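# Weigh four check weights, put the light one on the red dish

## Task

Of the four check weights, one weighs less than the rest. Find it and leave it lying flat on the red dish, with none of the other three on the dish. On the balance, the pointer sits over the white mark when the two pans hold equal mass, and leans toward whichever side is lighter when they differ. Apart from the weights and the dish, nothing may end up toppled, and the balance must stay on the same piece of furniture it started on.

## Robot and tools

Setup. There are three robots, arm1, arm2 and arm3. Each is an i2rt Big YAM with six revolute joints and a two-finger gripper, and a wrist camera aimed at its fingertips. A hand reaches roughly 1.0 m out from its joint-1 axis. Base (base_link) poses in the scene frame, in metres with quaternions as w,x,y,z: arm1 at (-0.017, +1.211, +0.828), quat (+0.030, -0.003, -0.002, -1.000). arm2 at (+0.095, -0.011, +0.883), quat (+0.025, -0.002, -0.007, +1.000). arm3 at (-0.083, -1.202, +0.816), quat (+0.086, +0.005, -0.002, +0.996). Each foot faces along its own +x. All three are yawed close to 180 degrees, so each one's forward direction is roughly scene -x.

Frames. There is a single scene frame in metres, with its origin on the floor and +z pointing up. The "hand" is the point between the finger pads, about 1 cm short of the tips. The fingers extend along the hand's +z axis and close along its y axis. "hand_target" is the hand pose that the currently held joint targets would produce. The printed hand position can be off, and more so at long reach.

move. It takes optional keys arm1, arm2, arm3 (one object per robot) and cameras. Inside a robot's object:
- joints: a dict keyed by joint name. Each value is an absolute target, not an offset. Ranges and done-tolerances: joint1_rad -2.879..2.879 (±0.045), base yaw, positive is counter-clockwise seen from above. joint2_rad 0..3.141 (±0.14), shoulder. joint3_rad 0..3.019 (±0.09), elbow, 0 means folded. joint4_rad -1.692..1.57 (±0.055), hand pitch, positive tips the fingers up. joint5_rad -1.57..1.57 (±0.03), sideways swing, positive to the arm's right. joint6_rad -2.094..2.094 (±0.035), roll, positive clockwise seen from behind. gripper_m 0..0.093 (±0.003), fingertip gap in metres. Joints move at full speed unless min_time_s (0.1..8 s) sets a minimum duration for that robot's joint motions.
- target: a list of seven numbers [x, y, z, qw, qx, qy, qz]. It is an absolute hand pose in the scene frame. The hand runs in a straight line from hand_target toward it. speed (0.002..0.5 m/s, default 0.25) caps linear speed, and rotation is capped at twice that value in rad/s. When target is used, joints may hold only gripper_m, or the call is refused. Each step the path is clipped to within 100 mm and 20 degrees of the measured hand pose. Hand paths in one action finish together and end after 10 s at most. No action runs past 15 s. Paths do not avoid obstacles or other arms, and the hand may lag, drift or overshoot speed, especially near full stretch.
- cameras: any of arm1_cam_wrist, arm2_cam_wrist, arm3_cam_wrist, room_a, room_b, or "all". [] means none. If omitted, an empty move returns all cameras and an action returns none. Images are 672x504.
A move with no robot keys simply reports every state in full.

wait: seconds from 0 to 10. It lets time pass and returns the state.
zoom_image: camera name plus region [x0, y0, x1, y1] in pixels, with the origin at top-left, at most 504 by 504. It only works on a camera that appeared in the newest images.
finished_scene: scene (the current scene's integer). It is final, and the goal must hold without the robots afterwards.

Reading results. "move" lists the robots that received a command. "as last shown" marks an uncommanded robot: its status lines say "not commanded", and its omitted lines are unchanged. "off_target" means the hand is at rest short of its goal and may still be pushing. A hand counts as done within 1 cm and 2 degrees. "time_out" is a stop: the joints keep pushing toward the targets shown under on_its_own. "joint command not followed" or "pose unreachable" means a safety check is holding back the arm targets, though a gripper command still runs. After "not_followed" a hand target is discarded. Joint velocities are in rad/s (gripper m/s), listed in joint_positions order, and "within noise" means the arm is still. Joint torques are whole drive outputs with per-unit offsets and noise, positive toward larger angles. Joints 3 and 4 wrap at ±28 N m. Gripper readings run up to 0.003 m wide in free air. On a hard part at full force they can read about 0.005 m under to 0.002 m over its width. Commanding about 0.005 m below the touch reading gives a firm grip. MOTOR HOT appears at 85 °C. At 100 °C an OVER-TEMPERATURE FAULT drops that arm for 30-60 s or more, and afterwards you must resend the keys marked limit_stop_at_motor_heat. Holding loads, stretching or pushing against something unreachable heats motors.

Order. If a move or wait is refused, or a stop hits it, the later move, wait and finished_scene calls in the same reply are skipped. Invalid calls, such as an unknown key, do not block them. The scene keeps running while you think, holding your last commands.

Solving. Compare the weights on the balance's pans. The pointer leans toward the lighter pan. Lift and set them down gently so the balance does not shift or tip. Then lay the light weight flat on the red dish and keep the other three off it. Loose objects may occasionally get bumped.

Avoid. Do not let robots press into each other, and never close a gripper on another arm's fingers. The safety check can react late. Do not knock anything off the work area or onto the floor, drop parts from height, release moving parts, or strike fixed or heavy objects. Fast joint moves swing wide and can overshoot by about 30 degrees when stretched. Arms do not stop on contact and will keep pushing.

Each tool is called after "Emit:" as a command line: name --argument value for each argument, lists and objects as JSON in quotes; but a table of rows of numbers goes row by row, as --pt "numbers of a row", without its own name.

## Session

Emit:
move --cameras '["all"]'

Emit:
zoom_image --camera "room_a" --region '[270, 180, 390, 290]'

Emit:
zoom_image --camera "room_b" --region '[400, 190, 520, 300]'

Scene clock: 0.00 s.
Joint torques (N m): no reading
Heat: arm1: hottest joint2_rad 35 °C; arm2: hottest joint2_rad 29 °C; arm3: hottest joint2_rad 34 °C.
Joint velocities: within noise
arm1.joint_positions: joint1_rad=+0.776 joint2_rad=+0.602 joint3_rad=+1.507 joint4_rad=-1.261 joint5_rad=+0.098 joint6_rad=+0.607 gripper_m=+0.09396
arm1.joint_status: not commanded
arm1.hand: x=-0.1701 y=+1.0659 z=+1.4453 quat_wxyz=(-0.349, -0.815, -0.066, +0.457) (m; scene frame)
arm1.hand_target: x=-0.1672 y=+1.0691 z=+1.4583 quat_wxyz=(-0.357, -0.807, -0.065, +0.466) (m; scene frame)
arm1.hand_status: not commanded
arm2.joint_positions: joint1_rad=+0.021 joint2_rad=+0.603 joint3_rad=+1.379 joint4_rad=-1.633 joint5_rad=-0.031 joint6_rad=+0.148 gripper_m=+0.09396
arm2.joint_status: not commanded
arm2.hand: x=-0.0901 y=-0.0175 z=+1.3638 quat_wxyz=(+0.028, +0.934, -0.076, -0.347) (m; scene frame)
arm2.hand_target: x=-0.0886 y=-0.0177 z=+1.3730 quat_wxyz=(+0.029, +0.930, -0.075, -0.358) (m; scene frame)
arm2.hand_status: not commanded
arm3.joint_positions: joint1_rad=+0.525 joint2_rad=+0.628 joint3_rad=+1.422 joint4_rad=-1.611 joint5_rad=-0.278 joint6_rad=-0.485 gripper_m=+0.09396
arm3.joint_status: not commanded
arm3.hand: x=-0.2389 y=-1.3139 z=+1.3216 quat_wxyz=(+0.100, +0.819, +0.423, -0.374) (m; scene frame)
arm3.hand_target: x=-0.2372 y=-1.3133 z=+1.3292 quat_wxyz=(+0.099, +0.815, +0.422, -0.384) (m; scene frame)
arm3.hand_status: not commanded
pictures: arm1_cam_wrist, arm2_cam_wrist, arm3_cam_wrist, room_a, room_b
camera_calibration:
arm1_cam_wrist: T_world_to_cam=[[-0.42556, 0.75561, -0.49795, -0.15913], [0.81571, 0.08205, -0.57262, 0.91838], [-0.39182, -0.64986, -0.65127, 1.65793]] pos_world=[-0.16724, 1.12232, 1.5264]
arm2_cam_wrist: T_world_to_cam=[[0.10182, 0.98831, -0.1135, 0.18216], [0.9514, -0.13008, -0.27914, 0.5057], [-0.29064, -0.07956, -0.95352, 1.36181]] pos_world=[-0.10389, -0.00589, 1.46035]
arm3_cam_wrist: T_world_to_cam=[[-0.75947, 0.63816, 0.12632, 0.49296], [0.56873, 0.7456, -0.34731, 1.61149], [-0.31582, -0.19193, -0.9292, 0.99182]] pos_world=[-0.22889, -1.32575, 1.41902]

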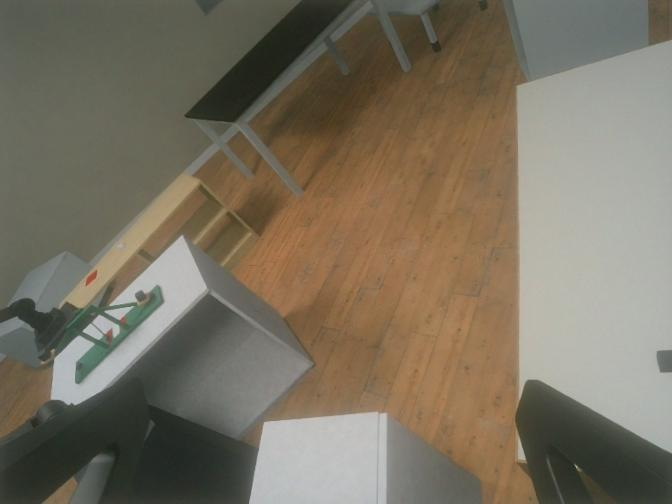

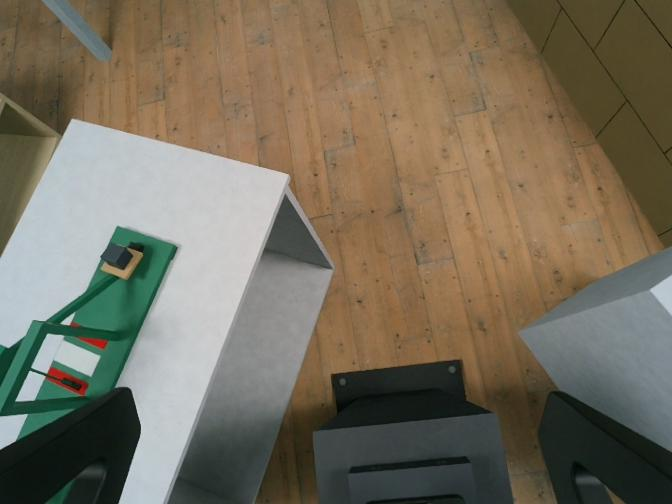

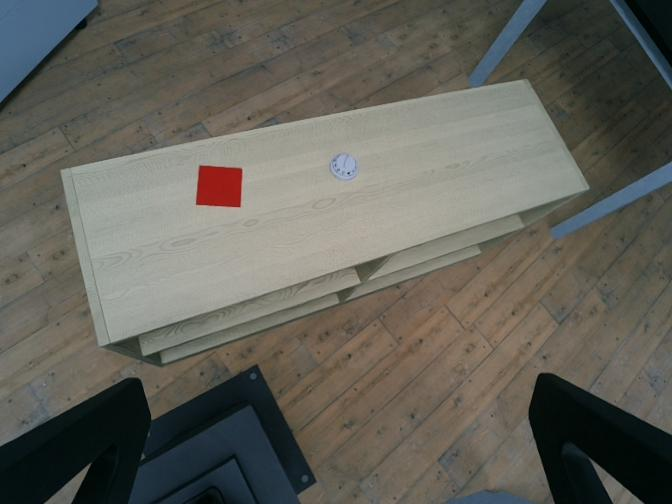

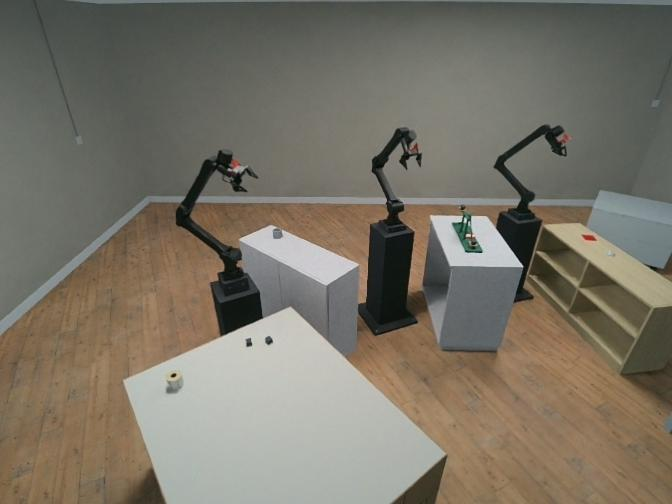

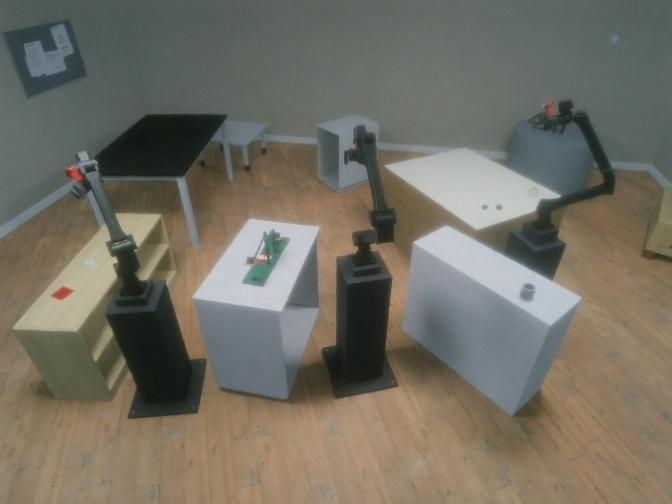

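Scaled by 4.200 from the camera's image (finer frame: 960x720).

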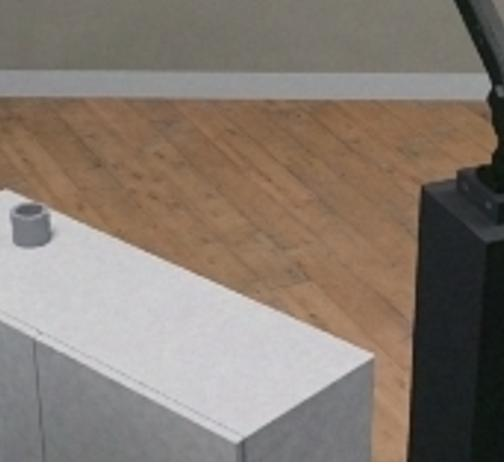

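Scaled by 4.200 from the camera's image (finer frame: 960x720).

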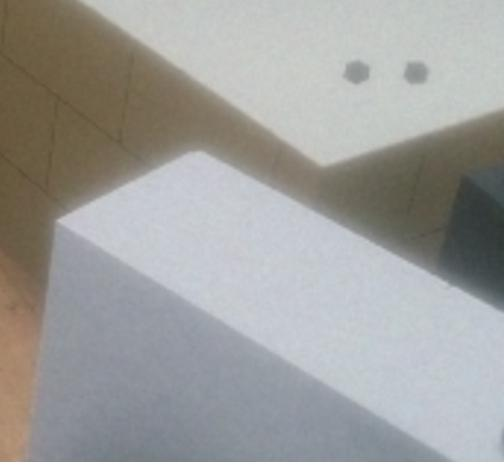

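Emit:
zoom_image --camera "room_a" --region '[425, 190, 515, 280]'

Emit:
zoom_image --camera "room_b" --region '[220, 210, 320, 310]'

Emit:
zoom_image --camera "arm2_cam_wrist" --region '[0, 200, 240, 440]'

Emit:
zoom_image --camera "arm1_cam_wrist" --region '[10, 230, 230, 420]'

Scaled by 5.600 from the camera's image (finer frame: 960x720).

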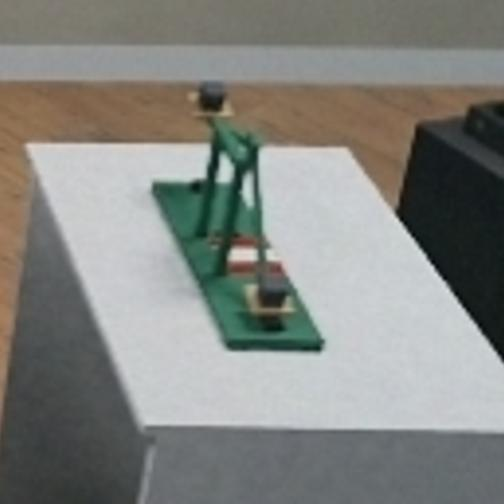

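Scaled by 5.040 from the camera's image (finer frame: 960x720).

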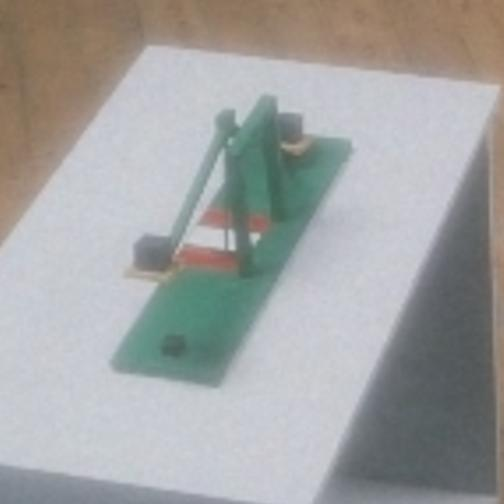

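Scaled by 2.100 from the camera's image (finer frame: 960x720).

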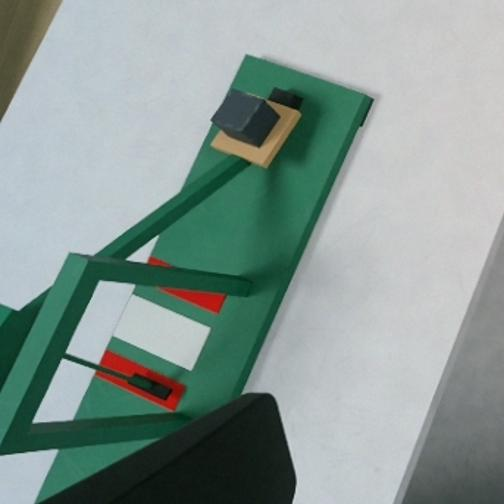

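Scaled by 2.291 from the camera's image (finer frame: 960x720).

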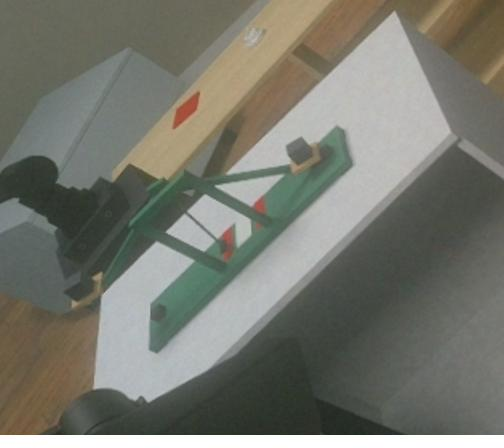

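Emit:
move --arm3 '{"joints":{"joint1_rad":1.5,"joint2_rad":1.04,"joint3_rad":1.08,"joint4_rad":-1.0,"joint5_rad":0,"joint6_rad":0},"min_time_s":1.8}' --cameras '["arm3_cam_wrist"]'

Scene clock: 3.73 s.
Joint torques (N m): arm1=[-0.32 2.78 9.85 2 0.1 -0.12] | arm2=[1.73 2.55 10.59 1.76 -0.04 0.11] | arm3=[-0.67 -6.59 8.65 2.03 0.17 0.05]
Heat: arm1: hottest joint2_rad 35 °C; arm2: hottest joint2_rad 29 °C; arm3: hottest joint2_rad 34 °C.
move: arm3 done
Joint velocities: within noise
arm1, arm2: as last shown
arm3.joint_positions: joint1_rad=+1.494 joint2_rad=+1.030 joint3_rad=+1.083 joint4_rad=-1.013 joint5_rad=-0.003 joint6_rad=-0.009 gripper_m=+0.09396
arm3.joint_status: all done
arm3.hand: x=-0.1808 y=-1.5995 z=+1.1219 quat_wxyz=(+0.180, +0.749, +0.591, -0.239)
arm3.hand_target: x=-0.1800 y=-1.6037 z=+1.1185 quat_wxyz=(+0.180, +0.750, +0.589, -0.239)
arm3.hand_status: not commanded
arm3_cam_wrist: T_world_to_cam=[[-0.96619, 0.25765, -0.00937, 0.25076], [0.25521, 0.95061, -0.17664, 1.8018], [-0.0366, -0.17306, -0.98423, 0.91219]] pos_world=[-0.18417, -1.61956, 1.21844]

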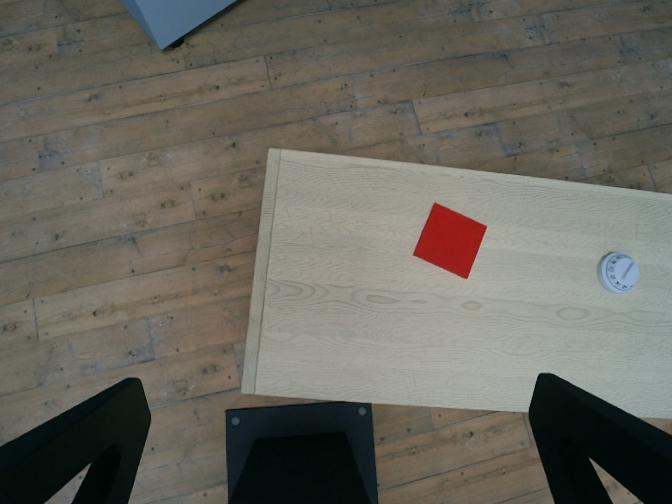

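Emit:
move --arm3 '{"joints":{"joint1_rad":-1.45,"joint2_rad":1.1,"joint3_rad":1.15,"joint4_rad":-0.9},"min_time_s":2.2}' --cameras '["arm3_cam_wrist"]'

Scene clock: 6.73 s.
Joint torques (N m): arm1=[-0.91 3.31 9.76 2.07 0.08 -0.14] | arm2=[1.55 2.2 10.54 1.74 -0.02 0.07] | arm3=[-1.49 -6.53 12.63 2.1 0.07 0.04]
Heat: arm1: hottest joint2_rad 35 °C; arm2: hottest joint2_rad 29 °C; arm3: hottest joint2_rad 34 °C.
move: arm3 done
Joint velocities: within noise
arm1, arm2: as last shown
arm3.joint_positions: joint1_rad=-1.444 joint2_rad=+1.079 joint3_rad=+1.100 joint4_rad=-0.913 joint5_rad=-0.001 joint6_rad=-0.008 gripper_m=+0.09398
arm3.joint_status: all done
arm3.hand: x=-0.0602 y=-0.7634 z=+1.1299 quat_wxyz=(-0.240, +0.653, -0.679, -0.234)
arm3.hand_target: x=-0.0565 y=-0.7483 z=+1.1501 quat_wxyz=(-0.254, +0.643, -0.679, -0.248)
arm3.hand_status: not commanded
arm3_cam_wrist: T_world_to_cam=[[0.99787, -0.05827, -0.02933, 0.05152], [-0.06378, -0.96585, -0.25113, -0.42038], [-0.01369, 0.25247, -0.96751, 1.37659]] pos_world=[-0.05937, -0.75057, 1.2278]

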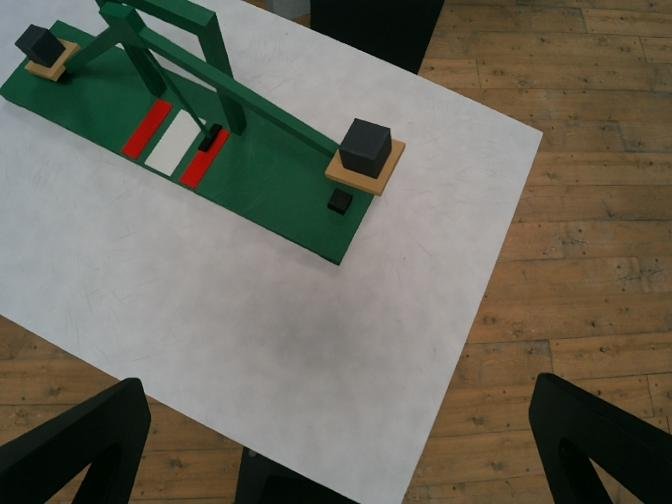

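Emit:
move --arm3 '{"target":[-0.052,-0.615,1.005,0.304,-0.495,0.792,0.190],"speed":0.25}' --cameras '["arm3_cam_wrist"]'

Scene clock: 9.13 s.
Joint torques (N m): arm1=[-0.21 3.19 9.7 2.09 0.07 -0.11] | arm2=[1.44 2.26 10.58 1.7 -0.04 0.08] | arm3=[-0.44 -13.27 11.58 1.91 0.36 -0.01]
Heat: arm1: hottest joint2_rad 35 °C; arm2: hottest joint2_rad 29 °C; arm3: hottest joint2_rad 34 °C.
move: arm3 off_target
Joint velocities: within noise
arm1, arm2: as last shown
arm3.joint_positions: joint1_rad=-1.357 joint2_rad=+1.534 joint3_rad=+1.136 joint4_rad=-0.551 joint5_rad=+0.331 joint6_rad=+0.372 gripper_m=+0.09398
arm3.joint_status: not commanded
arm3.hand: x=-0.0484 y=-0.6338 z=+0.9888 quat_wxyz=(-0.294, +0.503, -0.794, -0.171)
arm3.hand_target: x=-0.0521 y=-0.6161 z=+1.0053 quat_wxyz=(-0.304, +0.495, -0.792, -0.190)
arm3.hand_status: off_target (0.025 m and 2.6 deg from the pose sent, 0.194 m and 24.0 deg at the start)
arm3_cam_wrist: T_world_to_cam=[[0.89166, -0.45271, -0.00063, -0.2404], [-0.43698, -0.86032, -0.2625, -0.26988], [0.11829, 0.23434, -0.96493, 1.19984]] pos_world=[-0.0455, -0.62218, 1.08677]

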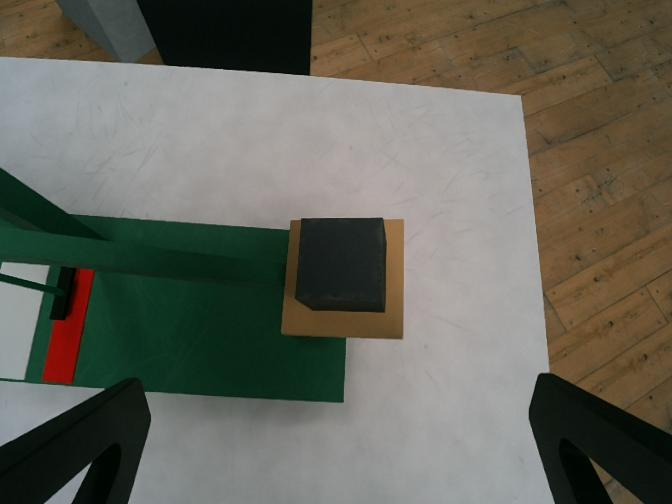

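Emit:
move --arm3 '{"target":[-0.030,-0.572,0.968,0.304,-0.495,0.792,0.190],"speed":0.15}' --cameras '["arm3_cam_wrist"]'

Scene clock: 10.80 s.
Joint torques (N m): arm1=[-0.5 2.37 9.81 2.1 0.11 -0.11] | arm2=[1.55 2.26 10.51 1.77 -0.03 0.09] | arm3=[-1.32 -14.51 11.41 2 0.12 -0.13]
Heat: arm1: hottest joint2_rad 35 °C; arm2: hottest joint3_rad 30 °C; arm3: hottest joint2_rad 34 °C.
move: arm3 off_target
Joint velocities: within noise
arm1, arm2: as last shown
arm3.joint_positions: joint1_rad=-1.394 joint2_rad=+1.665 joint3_rad=+1.203 joint4_rad=-0.467 joint5_rad=+0.309 joint6_rad=+0.352 gripper_m=+0.09398
arm3.joint_status: not commanded
arm3.hand: x=-0.0315 y=-0.5916 z=+0.9581 quat_wxyz=(-0.296, +0.497, -0.796, -0.177)
arm3.hand_target: x=-0.0301 y=-0.5731 z=+0.9682 quat_wxyz=(-0.304, +0.495, -0.792, -0.190)
arm3.hand_status: off_target (0.022 m and 1.8 deg from the pose sent, 0.068 m and 2.6 deg at the start)
arm3_cam_wrist: T_world_to_cam=[[0.8879, -0.45987, -0.01257, -0.22921], [-0.44574, -0.85323, -0.27075, -0.22237], [0.11378, 0.246, -0.96257, 1.16277]] pos_world=[-0.02791, -0.58118, 1.05616]

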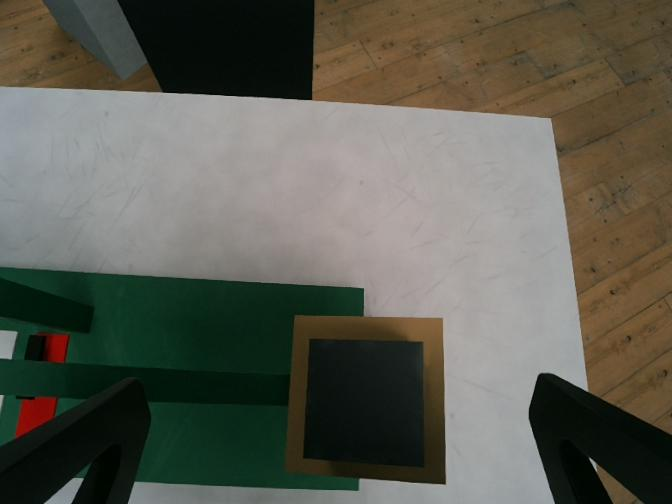

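Emit:
move --arm3 '{"target":[-0.021,-0.569,0.956,0.304,-0.495,0.792,0.190],"speed":0.08}'

Emit:
move --arm3 '{"joints":{"gripper_m":0.02}}' --cameras '["arm3_cam_wrist"]'

Scene clock: 12.10 s.
Joint torques (N m): arm1=[-0.56 2.9 9.72 2.06 0.11 -0.13] | arm2=[1.44 2.26 10.55 1.73 -0.02 0.08] | arm3=[-1.44 -14.04 10.85 2 0.1 -0.18]
Heat: arm1: hottest joint2_rad 35 °C; arm2: hottest joint3_rad 30 °C; arm3: hottest joint2_rad 35 °C.
move: arm3 off_target
Joint velocities: within noise
arm1, arm2: as last shown
arm3.joint_positions: joint1_rad=-1.409 joint2_rad=+1.678 joint3_rad=+1.203 joint4_rad=-0.435 joint5_rad=+0.298 joint6_rad=+0.338 gripper_m=+0.09398
arm3.joint_status: not commanded
arm3.hand: x=-0.0242 y=-0.5858 z=+0.9546 quat_wxyz=(-0.299, +0.496, -0.794, -0.184)
arm3.hand_target: x=-0.0209 y=-0.5698 z=+0.9561 quat_wxyz=(-0.304, +0.495, -0.792, -0.190)
arm3.hand_status: off_target (0.017 m and 1.0 deg from the pose sent, 0.025 m and 1.8 deg at the start)
pictures: none

Scene clock: 12.90 s.
Joint torques (N m): arm1=[-0.15 2.43 9.74 1.96 0.1 -0.19] | arm2=[1.55 2.32 10.55 1.77 -0.04 0.08] | arm3=[-1.49 -14.04 10.85 2.06 0.11 -0.11]
Heat: arm1: hottest joint2_rad 35 °C; arm2: hottest joint3_rad 30 °C; arm3: hottest joint2_rad 35 °C.
move: arm3 done
Joint velocities: within noise
arm1, arm2: as last shown
arm3.joint_positions: joint1_rad=-1.409 joint2_rad=+1.678 joint3_rad=+1.203 joint4_rad=-0.435 joint5_rad=+0.298 joint6_rad=+0.337 gripper_m=+0.02017
arm3.joint_status: all done
arm3.hand: x=-0.0241 y=-0.5858 z=+0.9546 quat_wxyz=(-0.299, +0.496, -0.794, -0.184)
arm3.hand_target: x=-0.0210 y=-0.5698 z=+0.9560 quat_wxyz=(-0.304, +0.495, -0.792, -0.190)
arm3.hand_status: not commanded
arm3_cam_wrist: T_world_to_cam=[[0.88905, -0.45738, -0.01987, -0.2248], [-0.44376, -0.85028, -0.28303, -0.20159], [0.11256, 0.26045, -0.9589, 1.16212]] pos_world=[-0.0204, -0.5769, 1.05284]

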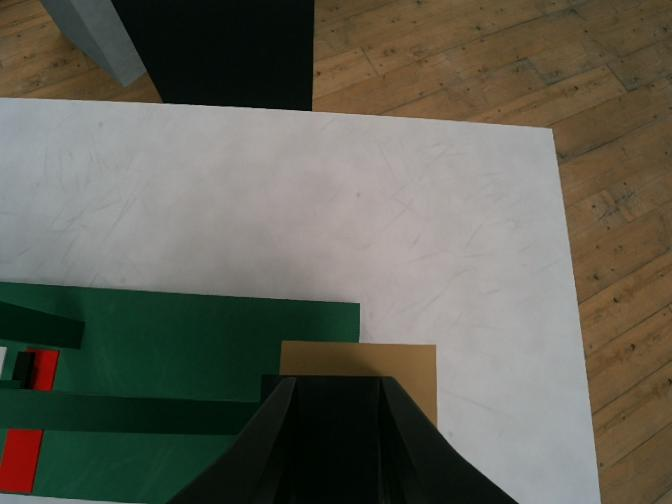

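Emit:
zoom_image --camera "arm3_cam_wrist" --region '[220, 320, 470, 504]'

Emit:
move --cameras '["room_b","room_a"]'

Emit:
zoom_image --camera "room_b" --region '[220, 220, 290, 290]'

Scaled by 2.016 from the camera's image (finer frame: 960x720).

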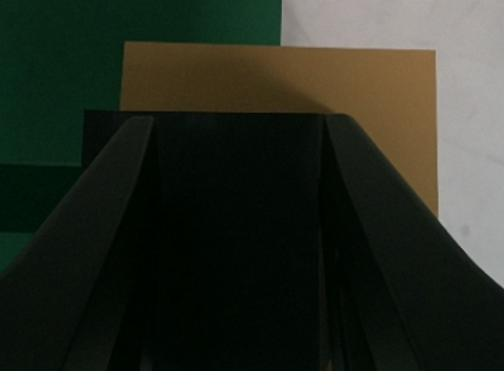

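Scene clock: 13.13 s.
Joint torques (N m): arm1=[0.03 3.02 9.8 2.14 0.08 -0.13] | arm2=[1.61 2.2 10.59 1.78 -0.05 0.08] | arm3=[-1.49 -14.15 10.84 2.03 0.12 -0.13]
Heat: arm1: hottest joint2_rad 35 °C; arm2: hottest joint3_rad 30 °C; arm3: hottest joint2_rad 35 °C.
Joint velocities: within noise
arm1.joint_positions: joint1_rad=+0.776 joint2_rad=+0.602 joint3_rad=+1.507 joint4_rad=-1.261 joint5_rad=+0.098 joint6_rad=+0.607 gripper_m=+0.09396
arm1.joint_status: not commanded
arm1.hand: x=-0.1701 y=+1.0659 z=+1.4453 quat_wxyz=(-0.349, -0.815, -0.066, +0.457) (m; scene frame)
arm1.hand_target: x=-0.1672 y=+1.0691 z=+1.4583 quat_wxyz=(-0.357, -0.807, -0.065, +0.466) (m; scene frame)
arm1.hand_status: not commanded
arm2.joint_positions: joint1_rad=+0.021 joint2_rad=+0.603 joint3_rad=+1.379 joint4_rad=-1.633 joint5_rad=-0.031 joint6_rad=+0.148 gripper_m=+0.09396
arm2.joint_status: not commanded
arm2.hand: x=-0.0901 y=-0.0175 z=+1.3638 quat_wxyz=(+0.028, +0.934, -0.076, -0.347) (m; scene frame)
arm2.hand_target: x=-0.0886 y=-0.0177 z=+1.3730 quat_wxyz=(+0.029, +0.930, -0.075, -0.358) (m; scene frame)
arm2.hand_status: not commanded
arm3.joint_positions: joint1_rad=-1.409 joint2_rad=+1.678 joint3_rad=+1.203 joint4_rad=-0.435 joint5_rad=+0.298 joint6_rad=+0.337 gripper_m=+0.02010
arm3.joint_status: all done
arm3.hand: x=-0.0241 y=-0.5858 z=+0.9546 quat_wxyz=(-0.299, +0.496, -0.794, -0.184) (m; scene frame)
arm3.hand_target: x=-0.0210 y=-0.5698 z=+0.9560 quat_wxyz=(-0.304, +0.495, -0.792, -0.190) (m; scene frame)
arm3.hand_status: not commanded
pictures: room_a, room_b

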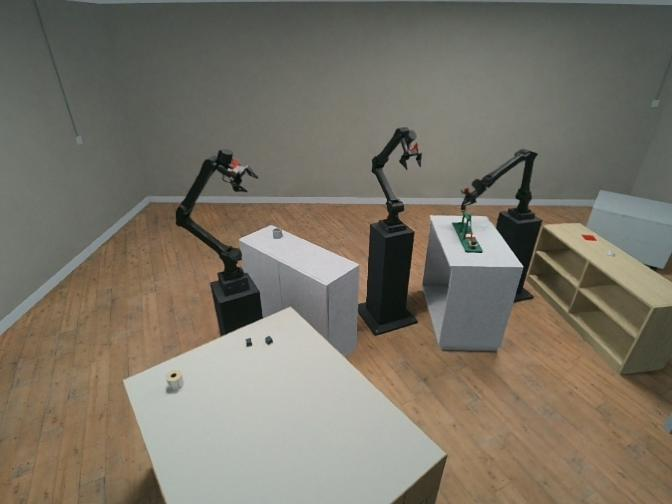

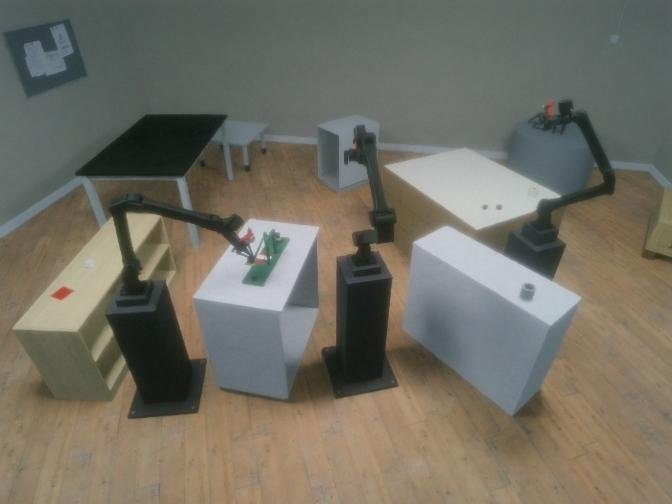

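Scaled by 7.200 from the camera's image (finer frame: 960x720).

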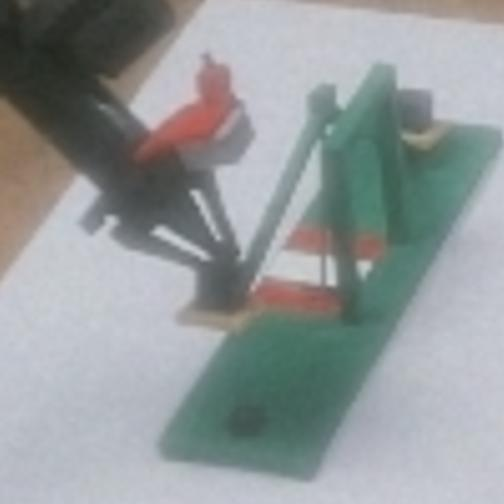

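Emit:
move --arm3 '{"joints":{"gripper_m":0.09}}' --cameras '["arm3_cam_wrist"]'

Scene clock: 14.13 s.
Joint torques (N m): arm1=[-0.03 2.84 9.89 1.95 0.09 -0.12] | arm2=[1.44 2.32 10.55 1.73 -0.02 0.07] | arm3=[-1.32 -14.04 10.86 2.03 0.12 -0.12]
Heat: arm1: hottest joint2_rad 35 °C; arm2: hottest joint3_rad 30 °C; arm3: hottest joint2_rad 35 °C.
move: arm3 done
Joint velocities: within noise
arm1, arm2: as last shown
arm3.joint_positions: joint1_rad=-1.409 joint2_rad=+1.678 joint3_rad=+1.203 joint4_rad=-0.435 joint5_rad=+0.298 joint6_rad=+0.337 gripper_m=+0.08980
arm3.joint_status: all done
arm3.hand: x=-0.0241 y=-0.5858 z=+0.9546 quat_wxyz=(-0.299, +0.496, -0.794, -0.184)
arm3.hand_target: x=-0.0210 y=-0.5698 z=+0.9560 quat_wxyz=(-0.304, +0.495, -0.792, -0.190)
arm3.hand_status: not commanded
arm3_cam_wrist: T_world_to_cam=[[0.88905, -0.45738, -0.01987, -0.2248], [-0.44376, -0.85028, -0.28303, -0.20159], [0.11256, 0.26045, -0.9589, 1.16212]] pos_world=[-0.0204, -0.5769, 1.05284]

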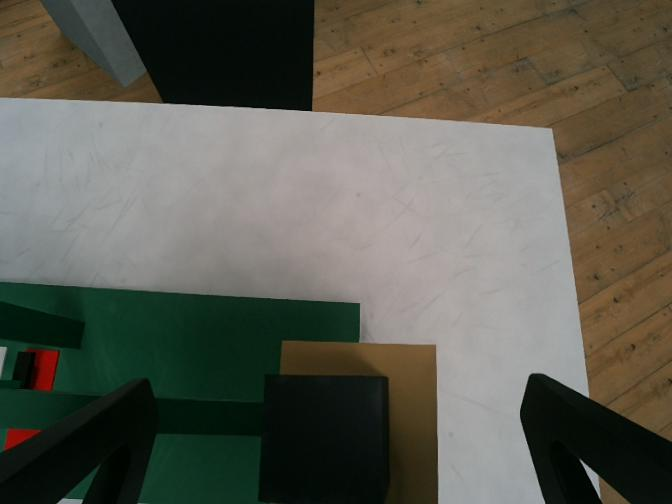

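Emit:
move --arm3 '{"target":[-0.026,-0.563,0.937,0.304,-0.495,0.792,0.190],"speed":0.08}' --cameras '["arm3_cam_wrist"]'

Scene clock: 15.37 s.
Joint torques (N m): arm1=[-0.03 2.9 9.74 2.14 0.06 -0.14] | arm2=[1.55 2.32 10.54 1.78 -0.03 0.1] | arm3=[-0.67 -14.56 10.37 1.99 0.34 -0.05]
Heat: arm1: hottest joint2_rad 35 °C; arm2: hottest joint3_rad 31 °C; arm3: hottest joint2_rad 35 °C.
move: arm3 off_target
Joint velocities: within noise
arm1, arm2: as last shown
arm3.joint_positions: joint1_rad=-1.409 joint2_rad=+1.717 joint3_rad=+1.203 joint4_rad=-0.395 joint5_rad=+0.298 joint6_rad=+0.337 gripper_m=+0.08990
arm3.joint_status: not commanded
arm3.hand: x=-0.0241 y=-0.5783 z=+0.9369 quat_wxyz=(-0.299, +0.496, -0.794, -0.184)
arm3.hand_target: x=-0.0260 y=-0.5637 z=+0.9371 quat_wxyz=(-0.304, +0.495, -0.792, -0.190)
arm3.hand_status: off_target (0.015 m and 1.0 deg from the pose sent, 0.029 m and 1.0 deg at the start)
arm3_cam_wrist: T_world_to_cam=[[0.88905, -0.45737, -0.02006, -0.22148], [-0.44375, -0.85016, -0.28339, -0.19992], [0.11256, 0.26085, -0.9588, 1.14334]] pos_world=[-0.0205, -0.5695, 1.03514]

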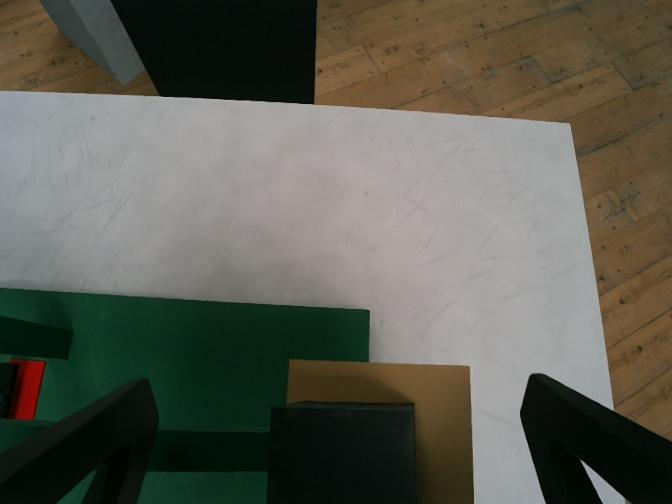

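Emit:
move --arm3 '{"joints":{"gripper_m":0.02}}'

Emit:
move --arm3 '{"target":[-0.06,-0.66,1.12,0.304,-0.495,0.792,0.190],"speed":0.25}' --cameras '["arm3_cam_wrist"]'

Scene clock: 16.20 s.
Joint torques (N m): arm1=[-0.32 3.02 9.92 2.04 0.08 -0.12] | arm2=[1.49 2.26 10.56 1.74 -0.01 0.08] | arm3=[-0.67 -14.68 10.37 2.03 0.3 -0.05]
Heat: arm1: hottest joint2_rad 35 °C; arm2: hottest joint3_rad 31 °C; arm3: hottest joint2_rad 35 °C.
move: arm3 off_target
Joint velocities: within noise
arm1, arm2: as last shown
arm3.joint_positions: joint1_rad=-1.409 joint2_rad=+1.717 joint3_rad=+1.203 joint4_rad=-0.395 joint5_rad=+0.299 joint6_rad=+0.337 gripper_m=+0.03098
arm3.joint_status: gripper_m off_target (ended at +0.03101, target +0.02000)
arm3.hand: x=-0.0240 y=-0.5782 z=+0.9371 quat_wxyz=(-0.300, +0.496, -0.794, -0.184)
arm3.hand_target: x=-0.0260 y=-0.5636 z=+0.9371 quat_wxyz=(-0.304, +0.495, -0.792, -0.190)
arm3.hand_status: not commanded
pictures: none

Scene clock: 17.90 s.
Joint torques (N m): arm1=[-0.26 2.73 9.61 2.15 0.11 -0.14] | arm2=[1.38 2.2 10.55 1.72 -0.03 0.07] | arm3=[-0.38 -12.92 12.64 1.29 0.44 0.04]
Heat: arm1: hottest joint3_rad 36 °C; arm2: hottest joint3_rad 31 °C; arm3: hottest joint2_rad 35 °C.
move: arm3 off_target
Joint velocities: within noise
arm1, arm2: as last shown
arm3.joint_positions: joint1_rad=-1.333 joint2_rad=+1.377 joint3_rad=+1.248 joint4_rad=-0.839 joint5_rad=+0.346 joint6_rad=+0.393 gripper_m=+0.03098
arm3.joint_status: not commanded
arm3.hand: x=-0.0566 y=-0.6710 z=+1.0896 quat_wxyz=(-0.292, +0.505, -0.795, -0.167)
arm3.hand_target: x=-0.0599 y=-0.6615 z=+1.1199 quat_wxyz=(-0.304, +0.495, -0.792, -0.190)
arm3.hand_status: off_target (0.033 m and 3.2 deg from the pose sent, 0.204 m and 0.9 deg at the start)
arm3_cam_wrist: T_world_to_cam=[[0.89177, -0.45245, 0.00518, -0.256], [-0.43656, -0.86334, -0.25309, -0.29128], [0.11898, 0.22344, -0.96743, 1.3022]] pos_world=[-0.0538, -0.65827, 1.18738]

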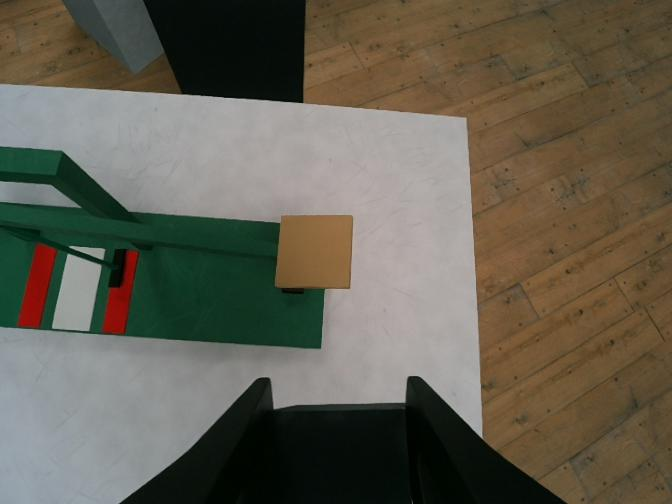

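Emit:
move --arm3 '{"joints":{"joint1_rad":1.25,"joint2_rad":1.1,"joint3_rad":1.15,"joint4_rad":-0.9,"joint5_rad":0,"joint6_rad":0},"min_time_s":2.4}' --cameras '["arm3_cam_wrist"]'

Scene clock: 21.07 s.
Joint torques (N m): arm1=[-0.38 3.14 9.77 2.07 0.09 -0.17] | arm2=[1.32 2.32 10.56 1.72 -0.02 0.09] | arm3=[-0.85 -9.82 8.75 1.4 -0.04 -0.14]
Heat: arm1: hottest joint3_rad 36 °C; arm2: hottest joint3_rad 32 °C; arm3: hottest joint2_rad 35 °C.
move: arm3 done
Joint velocities: within noise
arm1, arm2: as last shown
arm3.joint_positions: joint1_rad=+1.245 joint2_rad=+1.116 joint3_rad=+1.153 joint4_rad=-0.894 joint5_rad=+0.002 joint6_rad=+0.009 gripper_m=+0.03098
arm3.joint_status: all done
arm3.hand: x=-0.3008 y=-1.6077 z=+1.1429 quat_wxyz=(+0.174, +0.807, +0.477, -0.302)
arm3.hand_target: x=-0.2962 y=-1.6049 z=+1.1478 quat_wxyz=(+0.177, +0.802, +0.482, -0.305)
arm3.hand_status: not commanded
arm3_cam_wrist: T_world_to_cam=[[-0.86503, 0.50138, -0.01851, 0.56988], [0.48601, 0.82821, -0.27904, 1.8336], [-0.12457, -0.25037, -0.9601, 0.74872]] pos_world=[-0.30493, -1.61687, 1.24104]

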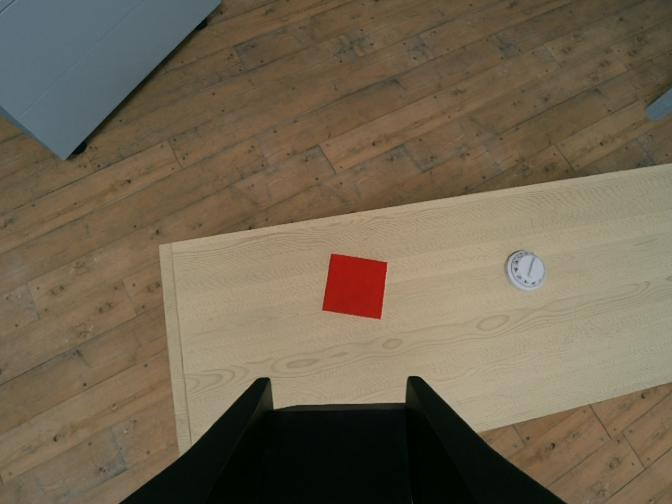

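Emit:
move --arm3 '{"target":[-0.347,-1.645,0.86,0.194,0.789,0.493,-0.311],"speed":0.3}' --cameras '["arm3_cam_wrist"]'

Scene clock: 23.37 s.
Joint torques (N m): arm1=[-0.09 2.67 9.74 2.21 0.09 -0.14] | arm2=[1.49 2.32 10.5 1.72 -0.03 0.09] | arm3=[-1.9 -11.52 7.24 2.33 -0.12 -0.13]
Heat: arm1: hottest joint3_rad 36 °C; arm2: hottest joint3_rad 32 °C; arm3: hottest joint2_rad 35 °C.
move: arm3 done
Joint velocities: within noise
arm1, arm2: as last shown
arm3.joint_positions: joint1_rad=+1.185 joint2_rad=+1.562 joint3_rad=+0.728 joint4_rad=-0.004 joint5_rad=-0.080 joint6_rad=-0.065 gripper_m=+0.03098
arm3.joint_status: not commanded
arm3.hand: x=-0.3405 y=-1.6405 z=+0.8590 quat_wxyz=(+0.192, +0.792, +0.493, -0.304)
arm3.hand_target: x=-0.3470 y=-1.6448 z=+0.8601 quat_wxyz=(+0.194, +0.789, +0.493, -0.311)
arm3.hand_status: done (0.008 m and 0.9 deg from the pose sent, 0.289 m and 3.7 deg at the start)
arm3_cam_wrist: T_world_to_cam=[[-0.88928, 0.45639, -0.02995, 0.47447], [0.44348, 0.84441, -0.30048, 1.83127], [-0.11184, -0.28049, -0.95332, 0.41218]] pos_world=[-0.3441, -1.64728, 0.95741]

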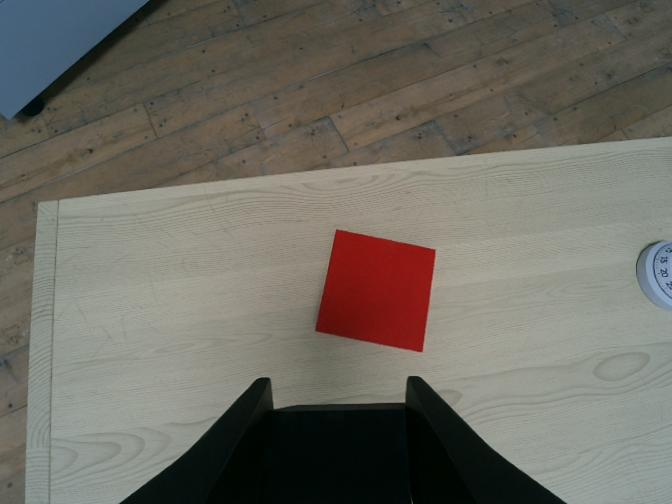

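Emit:
move --arm3 '{"target":[-0.403,-1.709,0.663,0.194,0.789,0.493,-0.311],"speed":0.25}' --cameras '["arm3_cam_wrist"]'

Scene clock: 25.47 s.
Joint torques (N m): arm1=[-0.32 2.96 9.72 1.98 0.11 -0.11] | arm2=[1.38 2.32 10.54 1.76 -0.04 0.08] | arm3=[-2.02 -16.5 5.72 2.28 -0.12 -0.13]
Heat: arm1: hottest joint3_rad 37 °C; arm2: hottest joint3_rad 32 °C; arm3: hottest joint2_rad 35 °C.
move: arm3 off_target
Joint velocities: within noise
arm1, arm2: as last shown
arm3.joint_positions: joint1_rad=+1.162 joint2_rad=+2.207 joint3_rad=+0.962 joint4_rad=+0.397 joint5_rad=-0.095 joint6_rad=-0.082 gripper_m=+0.03098
arm3.joint_status: not commanded
arm3.hand: x=-0.3931 y=-1.7005 z=+0.6637 quat_wxyz=(+0.190, +0.794, +0.494, -0.300)
arm3.hand_target: x=-0.4029 y=-1.7087 z=+0.6634 quat_wxyz=(+0.194, +0.789, +0.493, -0.311)
arm3.hand_status: off_target (0.013 m and 1.4 deg from the pose sent, 0.217 m and 1.0 deg at the start)
arm3_cam_wrist: T_world_to_cam=[[-0.88899, 0.45686, -0.03106, 0.45092], [0.4452, 0.84644, -0.29211, 1.84523], [-0.10716, -0.27352, -0.95588, 0.21865]] pos_world=[-0.3972, -1.70809, 0.76202]

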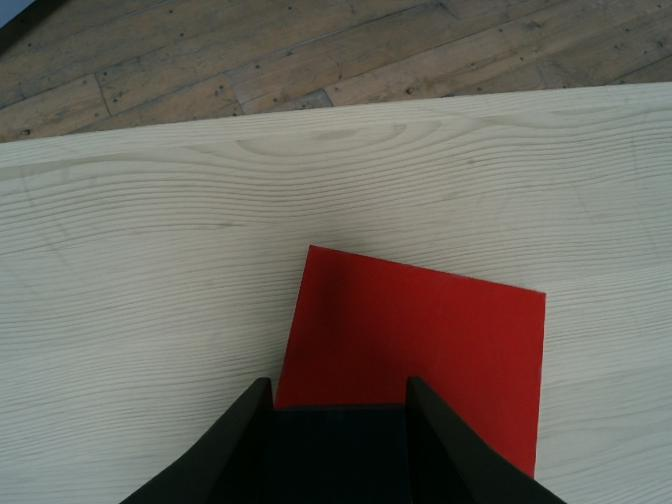

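Emit:
move --arm3 '{"target":[-0.4235,-1.698,0.645,0.194,0.789,0.493,-0.311],"speed":0.1}' --cameras '["arm3_cam_wrist"]'

Scene clock: 27.07 s.
Joint torques (N m): arm1=[-0.56 2.96 9.91 2.04 0.07 -0.13] | arm2=[1.55 2.2 10.55 1.76 -0.02 0.08] | arm3=[-1.61 -16.44 5.56 2.36 -0.13 -0.14]
Heat: arm1: hottest joint3_rad 37 °C; arm2: hottest joint3_rad 33 °C; arm3: hottest joint2_rad 35 °C.
move: arm3 off_target
Joint velocities: within noise
arm1.joint_positions: joint1_rad=+0.776 joint2_rad=+0.602 joint3_rad=+1.507 joint4_rad=-1.261 joint5_rad=+0.098 joint6_rad=+0.607 gripper_m=+0.09396
arm1.joint_status: not commanded
arm1.hand: x=-0.1701 y=+1.0659 z=+1.4453 quat_wxyz=(-0.349, -0.815, -0.066, +0.457)
arm1.hand_target: x=-0.1672 y=+1.0691 z=+1.4583 quat_wxyz=(-0.357, -0.807, -0.065, +0.466)
arm1.hand_status: not commanded
arm2.joint_positions: joint1_rad=+0.021 joint2_rad=+0.603 joint3_rad=+1.379 joint4_rad=-1.633 joint5_rad=-0.031 joint6_rad=+0.148 gripper_m=+0.09396
arm2.joint_status: not commanded
arm2.hand: x=-0.0901 y=-0.0175 z=+1.3638 quat_wxyz=(+0.028, +0.934, -0.076, -0.347)
arm2.hand_target: x=-0.0886 y=-0.0177 z=+1.3730 quat_wxyz=(+0.029, +0.930, -0.075, -0.358)
arm2.hand_status: not commanded
arm3.joint_positions: joint1_rad=+1.111 joint2_rad=+2.252 joint3_rad=+0.985 joint4_rad=+0.418 joint5_rad=-0.127 joint6_rad=-0.117 gripper_m=+0.03098
arm3.joint_status: not commanded
arm3.hand: x=-0.4157 y=-1.6899 z=+0.6490 quat_wxyz=(+0.191, +0.794, +0.492, -0.302)
arm3.hand_target: x=-0.4233 y=-1.6975 z=+0.6452 quat_wxyz=(+0.194, +0.789, +0.493, -0.311)
arm3.hand_status: off_target (0.012 m and 1.3 deg from the pose sent, 0.036 m and 1.5 deg at the start)
arm3_cam_wrist: T_world_to_cam=[[-0.88729, 0.46009, -0.03211, 0.43224], [0.44817, 0.84367, -0.29557, 1.84086], [-0.1089, -0.27665, -0.95478, 0.1983]] pos_world=[-0.4199, -1.69709, 0.74732]

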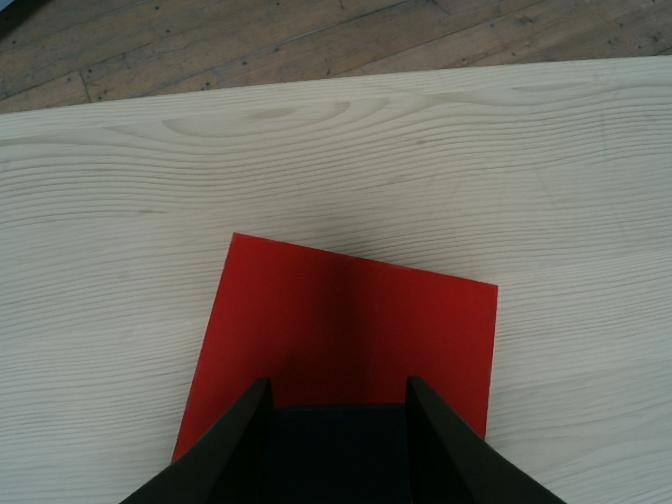

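Emit:
move --arm3 '{"target":[-0.4235,-1.698,0.629,0.194,0.789,0.493,-0.311],"speed":0.05}' --cameras '["arm3_cam_wrist"]'

Scene clock: 28.20 s.
Joint torques (N m): arm1=[-0.44 2.67 9.85 2.21 0.09 -0.12] | arm2=[1.61 2.49 10.54 1.77 -0.02 0.08] | arm3=[-1.67 -15.97 5.35 2.22 -0.11 -0.13]
Heat: arm1: hottest joint3_rad 37 °C; arm2: hottest joint3_rad 33 °C; arm3: hottest joint2_rad 36 °C.
move: arm3 off_target
Joint velocities: within noise
arm1, arm2: as last shown
arm3.joint_positions: joint1_rad=+1.111 joint2_rad=+2.284 joint3_rad=+1.001 joint4_rad=+0.449 joint5_rad=-0.128 joint6_rad=-0.117 gripper_m=+0.03098
arm3.joint_status: not commanded
arm3.hand: x=-0.4187 y=-1.6939 z=+0.6401 quat_wxyz=(+0.194, +0.792, +0.491, -0.308)
arm3.hand_target: x=-0.4233 y=-1.6976 z=+0.6294 quat_wxyz=(+0.194, +0.789, +0.493, -0.311)
arm3.hand_status: off_target (0.013 m and 0.5 deg from the pose sent, 0.023 m and 1.3 deg at the start)
arm3_cam_wrist: T_world_to_cam=[[-0.88789, 0.4591, -0.02972, 0.42777], [0.44483, 0.84023, -0.31007, 1.84497], [-0.11738, -0.28853, -0.95025, 0.16186]] pos_world=[-0.42189, -1.69988, 0.73859]

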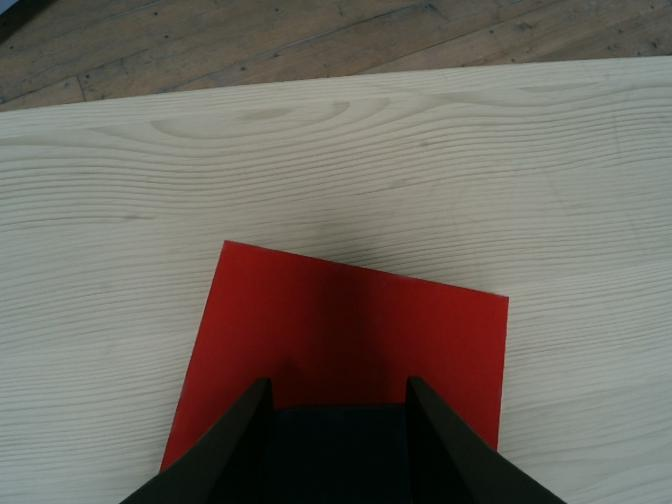

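Emit:
move --arm3 '{"joints":{"gripper_m":0.06}}'

Emit:
move --arm3 '{"target":[-0.379,-1.625,0.74,0.194,0.789,0.493,-0.311],"speed":0.2}' --cameras '["arm3_cam_wrist"]'

Scene clock: 28.97 s.
Joint torques (N m): arm1=[-0.26 2.61 9.74 2 0.09 -0.14] | arm2=[1.49 2.43 10.55 1.69 -0.03 0.07] | arm3=[-1.55 -16.03 5.18 2.19 -0.11 -0.12]
Heat: arm1: hottest joint3_rad 37 °C; arm2: hottest joint3_rad 33 °C; arm3: hottest joint2_rad 36 °C.
move: arm3 done
Joint velocities: within noise
arm1, arm2: as last shown
arm3.joint_positions: joint1_rad=+1.111 joint2_rad=+2.284 joint3_rad=+1.004 joint4_rad=+0.451 joint5_rad=-0.128 joint6_rad=-0.117 gripper_m=+0.05985
arm3.joint_status: all done
arm3.hand: x=-0.4196 y=-1.6951 z=+0.6408 quat_wxyz=(+0.195, +0.791, +0.491, -0.310)
arm3.hand_target: x=-0.4232 y=-1.6974 z=+0.6292 quat_wxyz=(+0.194, +0.789, +0.493, -0.311)
arm3.hand_status: not commanded
pictures: none

Scene clock: 30.50 s.
Joint torques (N m): arm1=[0.26 2.67 9.76 2.06 0.12 -0.11] | arm2=[1.38 2.32 10.52 1.77 -0.03 0.08] | arm3=[-1.96 -15.44 3.62 1.36 -0.15 -0.12]
Heat: arm1: hottest joint3_rad 37 °C; arm2: hottest joint3_rad 33 °C; arm3: hottest joint2_rad 36 °C.
move: arm3 done
Joint velocities: within noise
arm1, arm2: as last shown
arm3.joint_positions: joint1_rad=+1.095 joint2_rad=+1.932 joint3_rad=+0.714 joint4_rad=+0.390 joint5_rad=-0.142 joint6_rad=-0.133 gripper_m=+0.05993
arm3.joint_status: not commanded
arm3.hand: x=-0.3774 y=-1.6288 z=+0.7378 quat_wxyz=(+0.196, +0.789, +0.492, -0.311)
arm3.hand_target: x=-0.3790 y=-1.6251 z=+0.7399 quat_wxyz=(+0.194, +0.789, +0.493, -0.311)
arm3.hand_status: done (0.005 m and 0.2 deg from the pose sent, 0.128 m and 0.4 deg at the start)
arm3_cam_wrist: T_world_to_cam=[[-0.89002, 0.45506, -0.02808, 0.42883], [0.43954, 0.84005, -0.31799, 1.80578], [-0.12112, -0.29536, -0.94768, 0.26381]] pos_world=[-0.38009, -1.63417, 0.83627]

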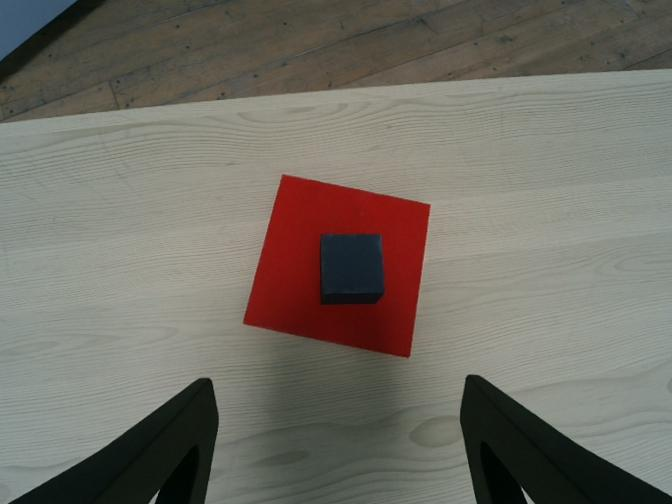

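Emit:
finished_scene --scene 2

The scene is finished: the task was done.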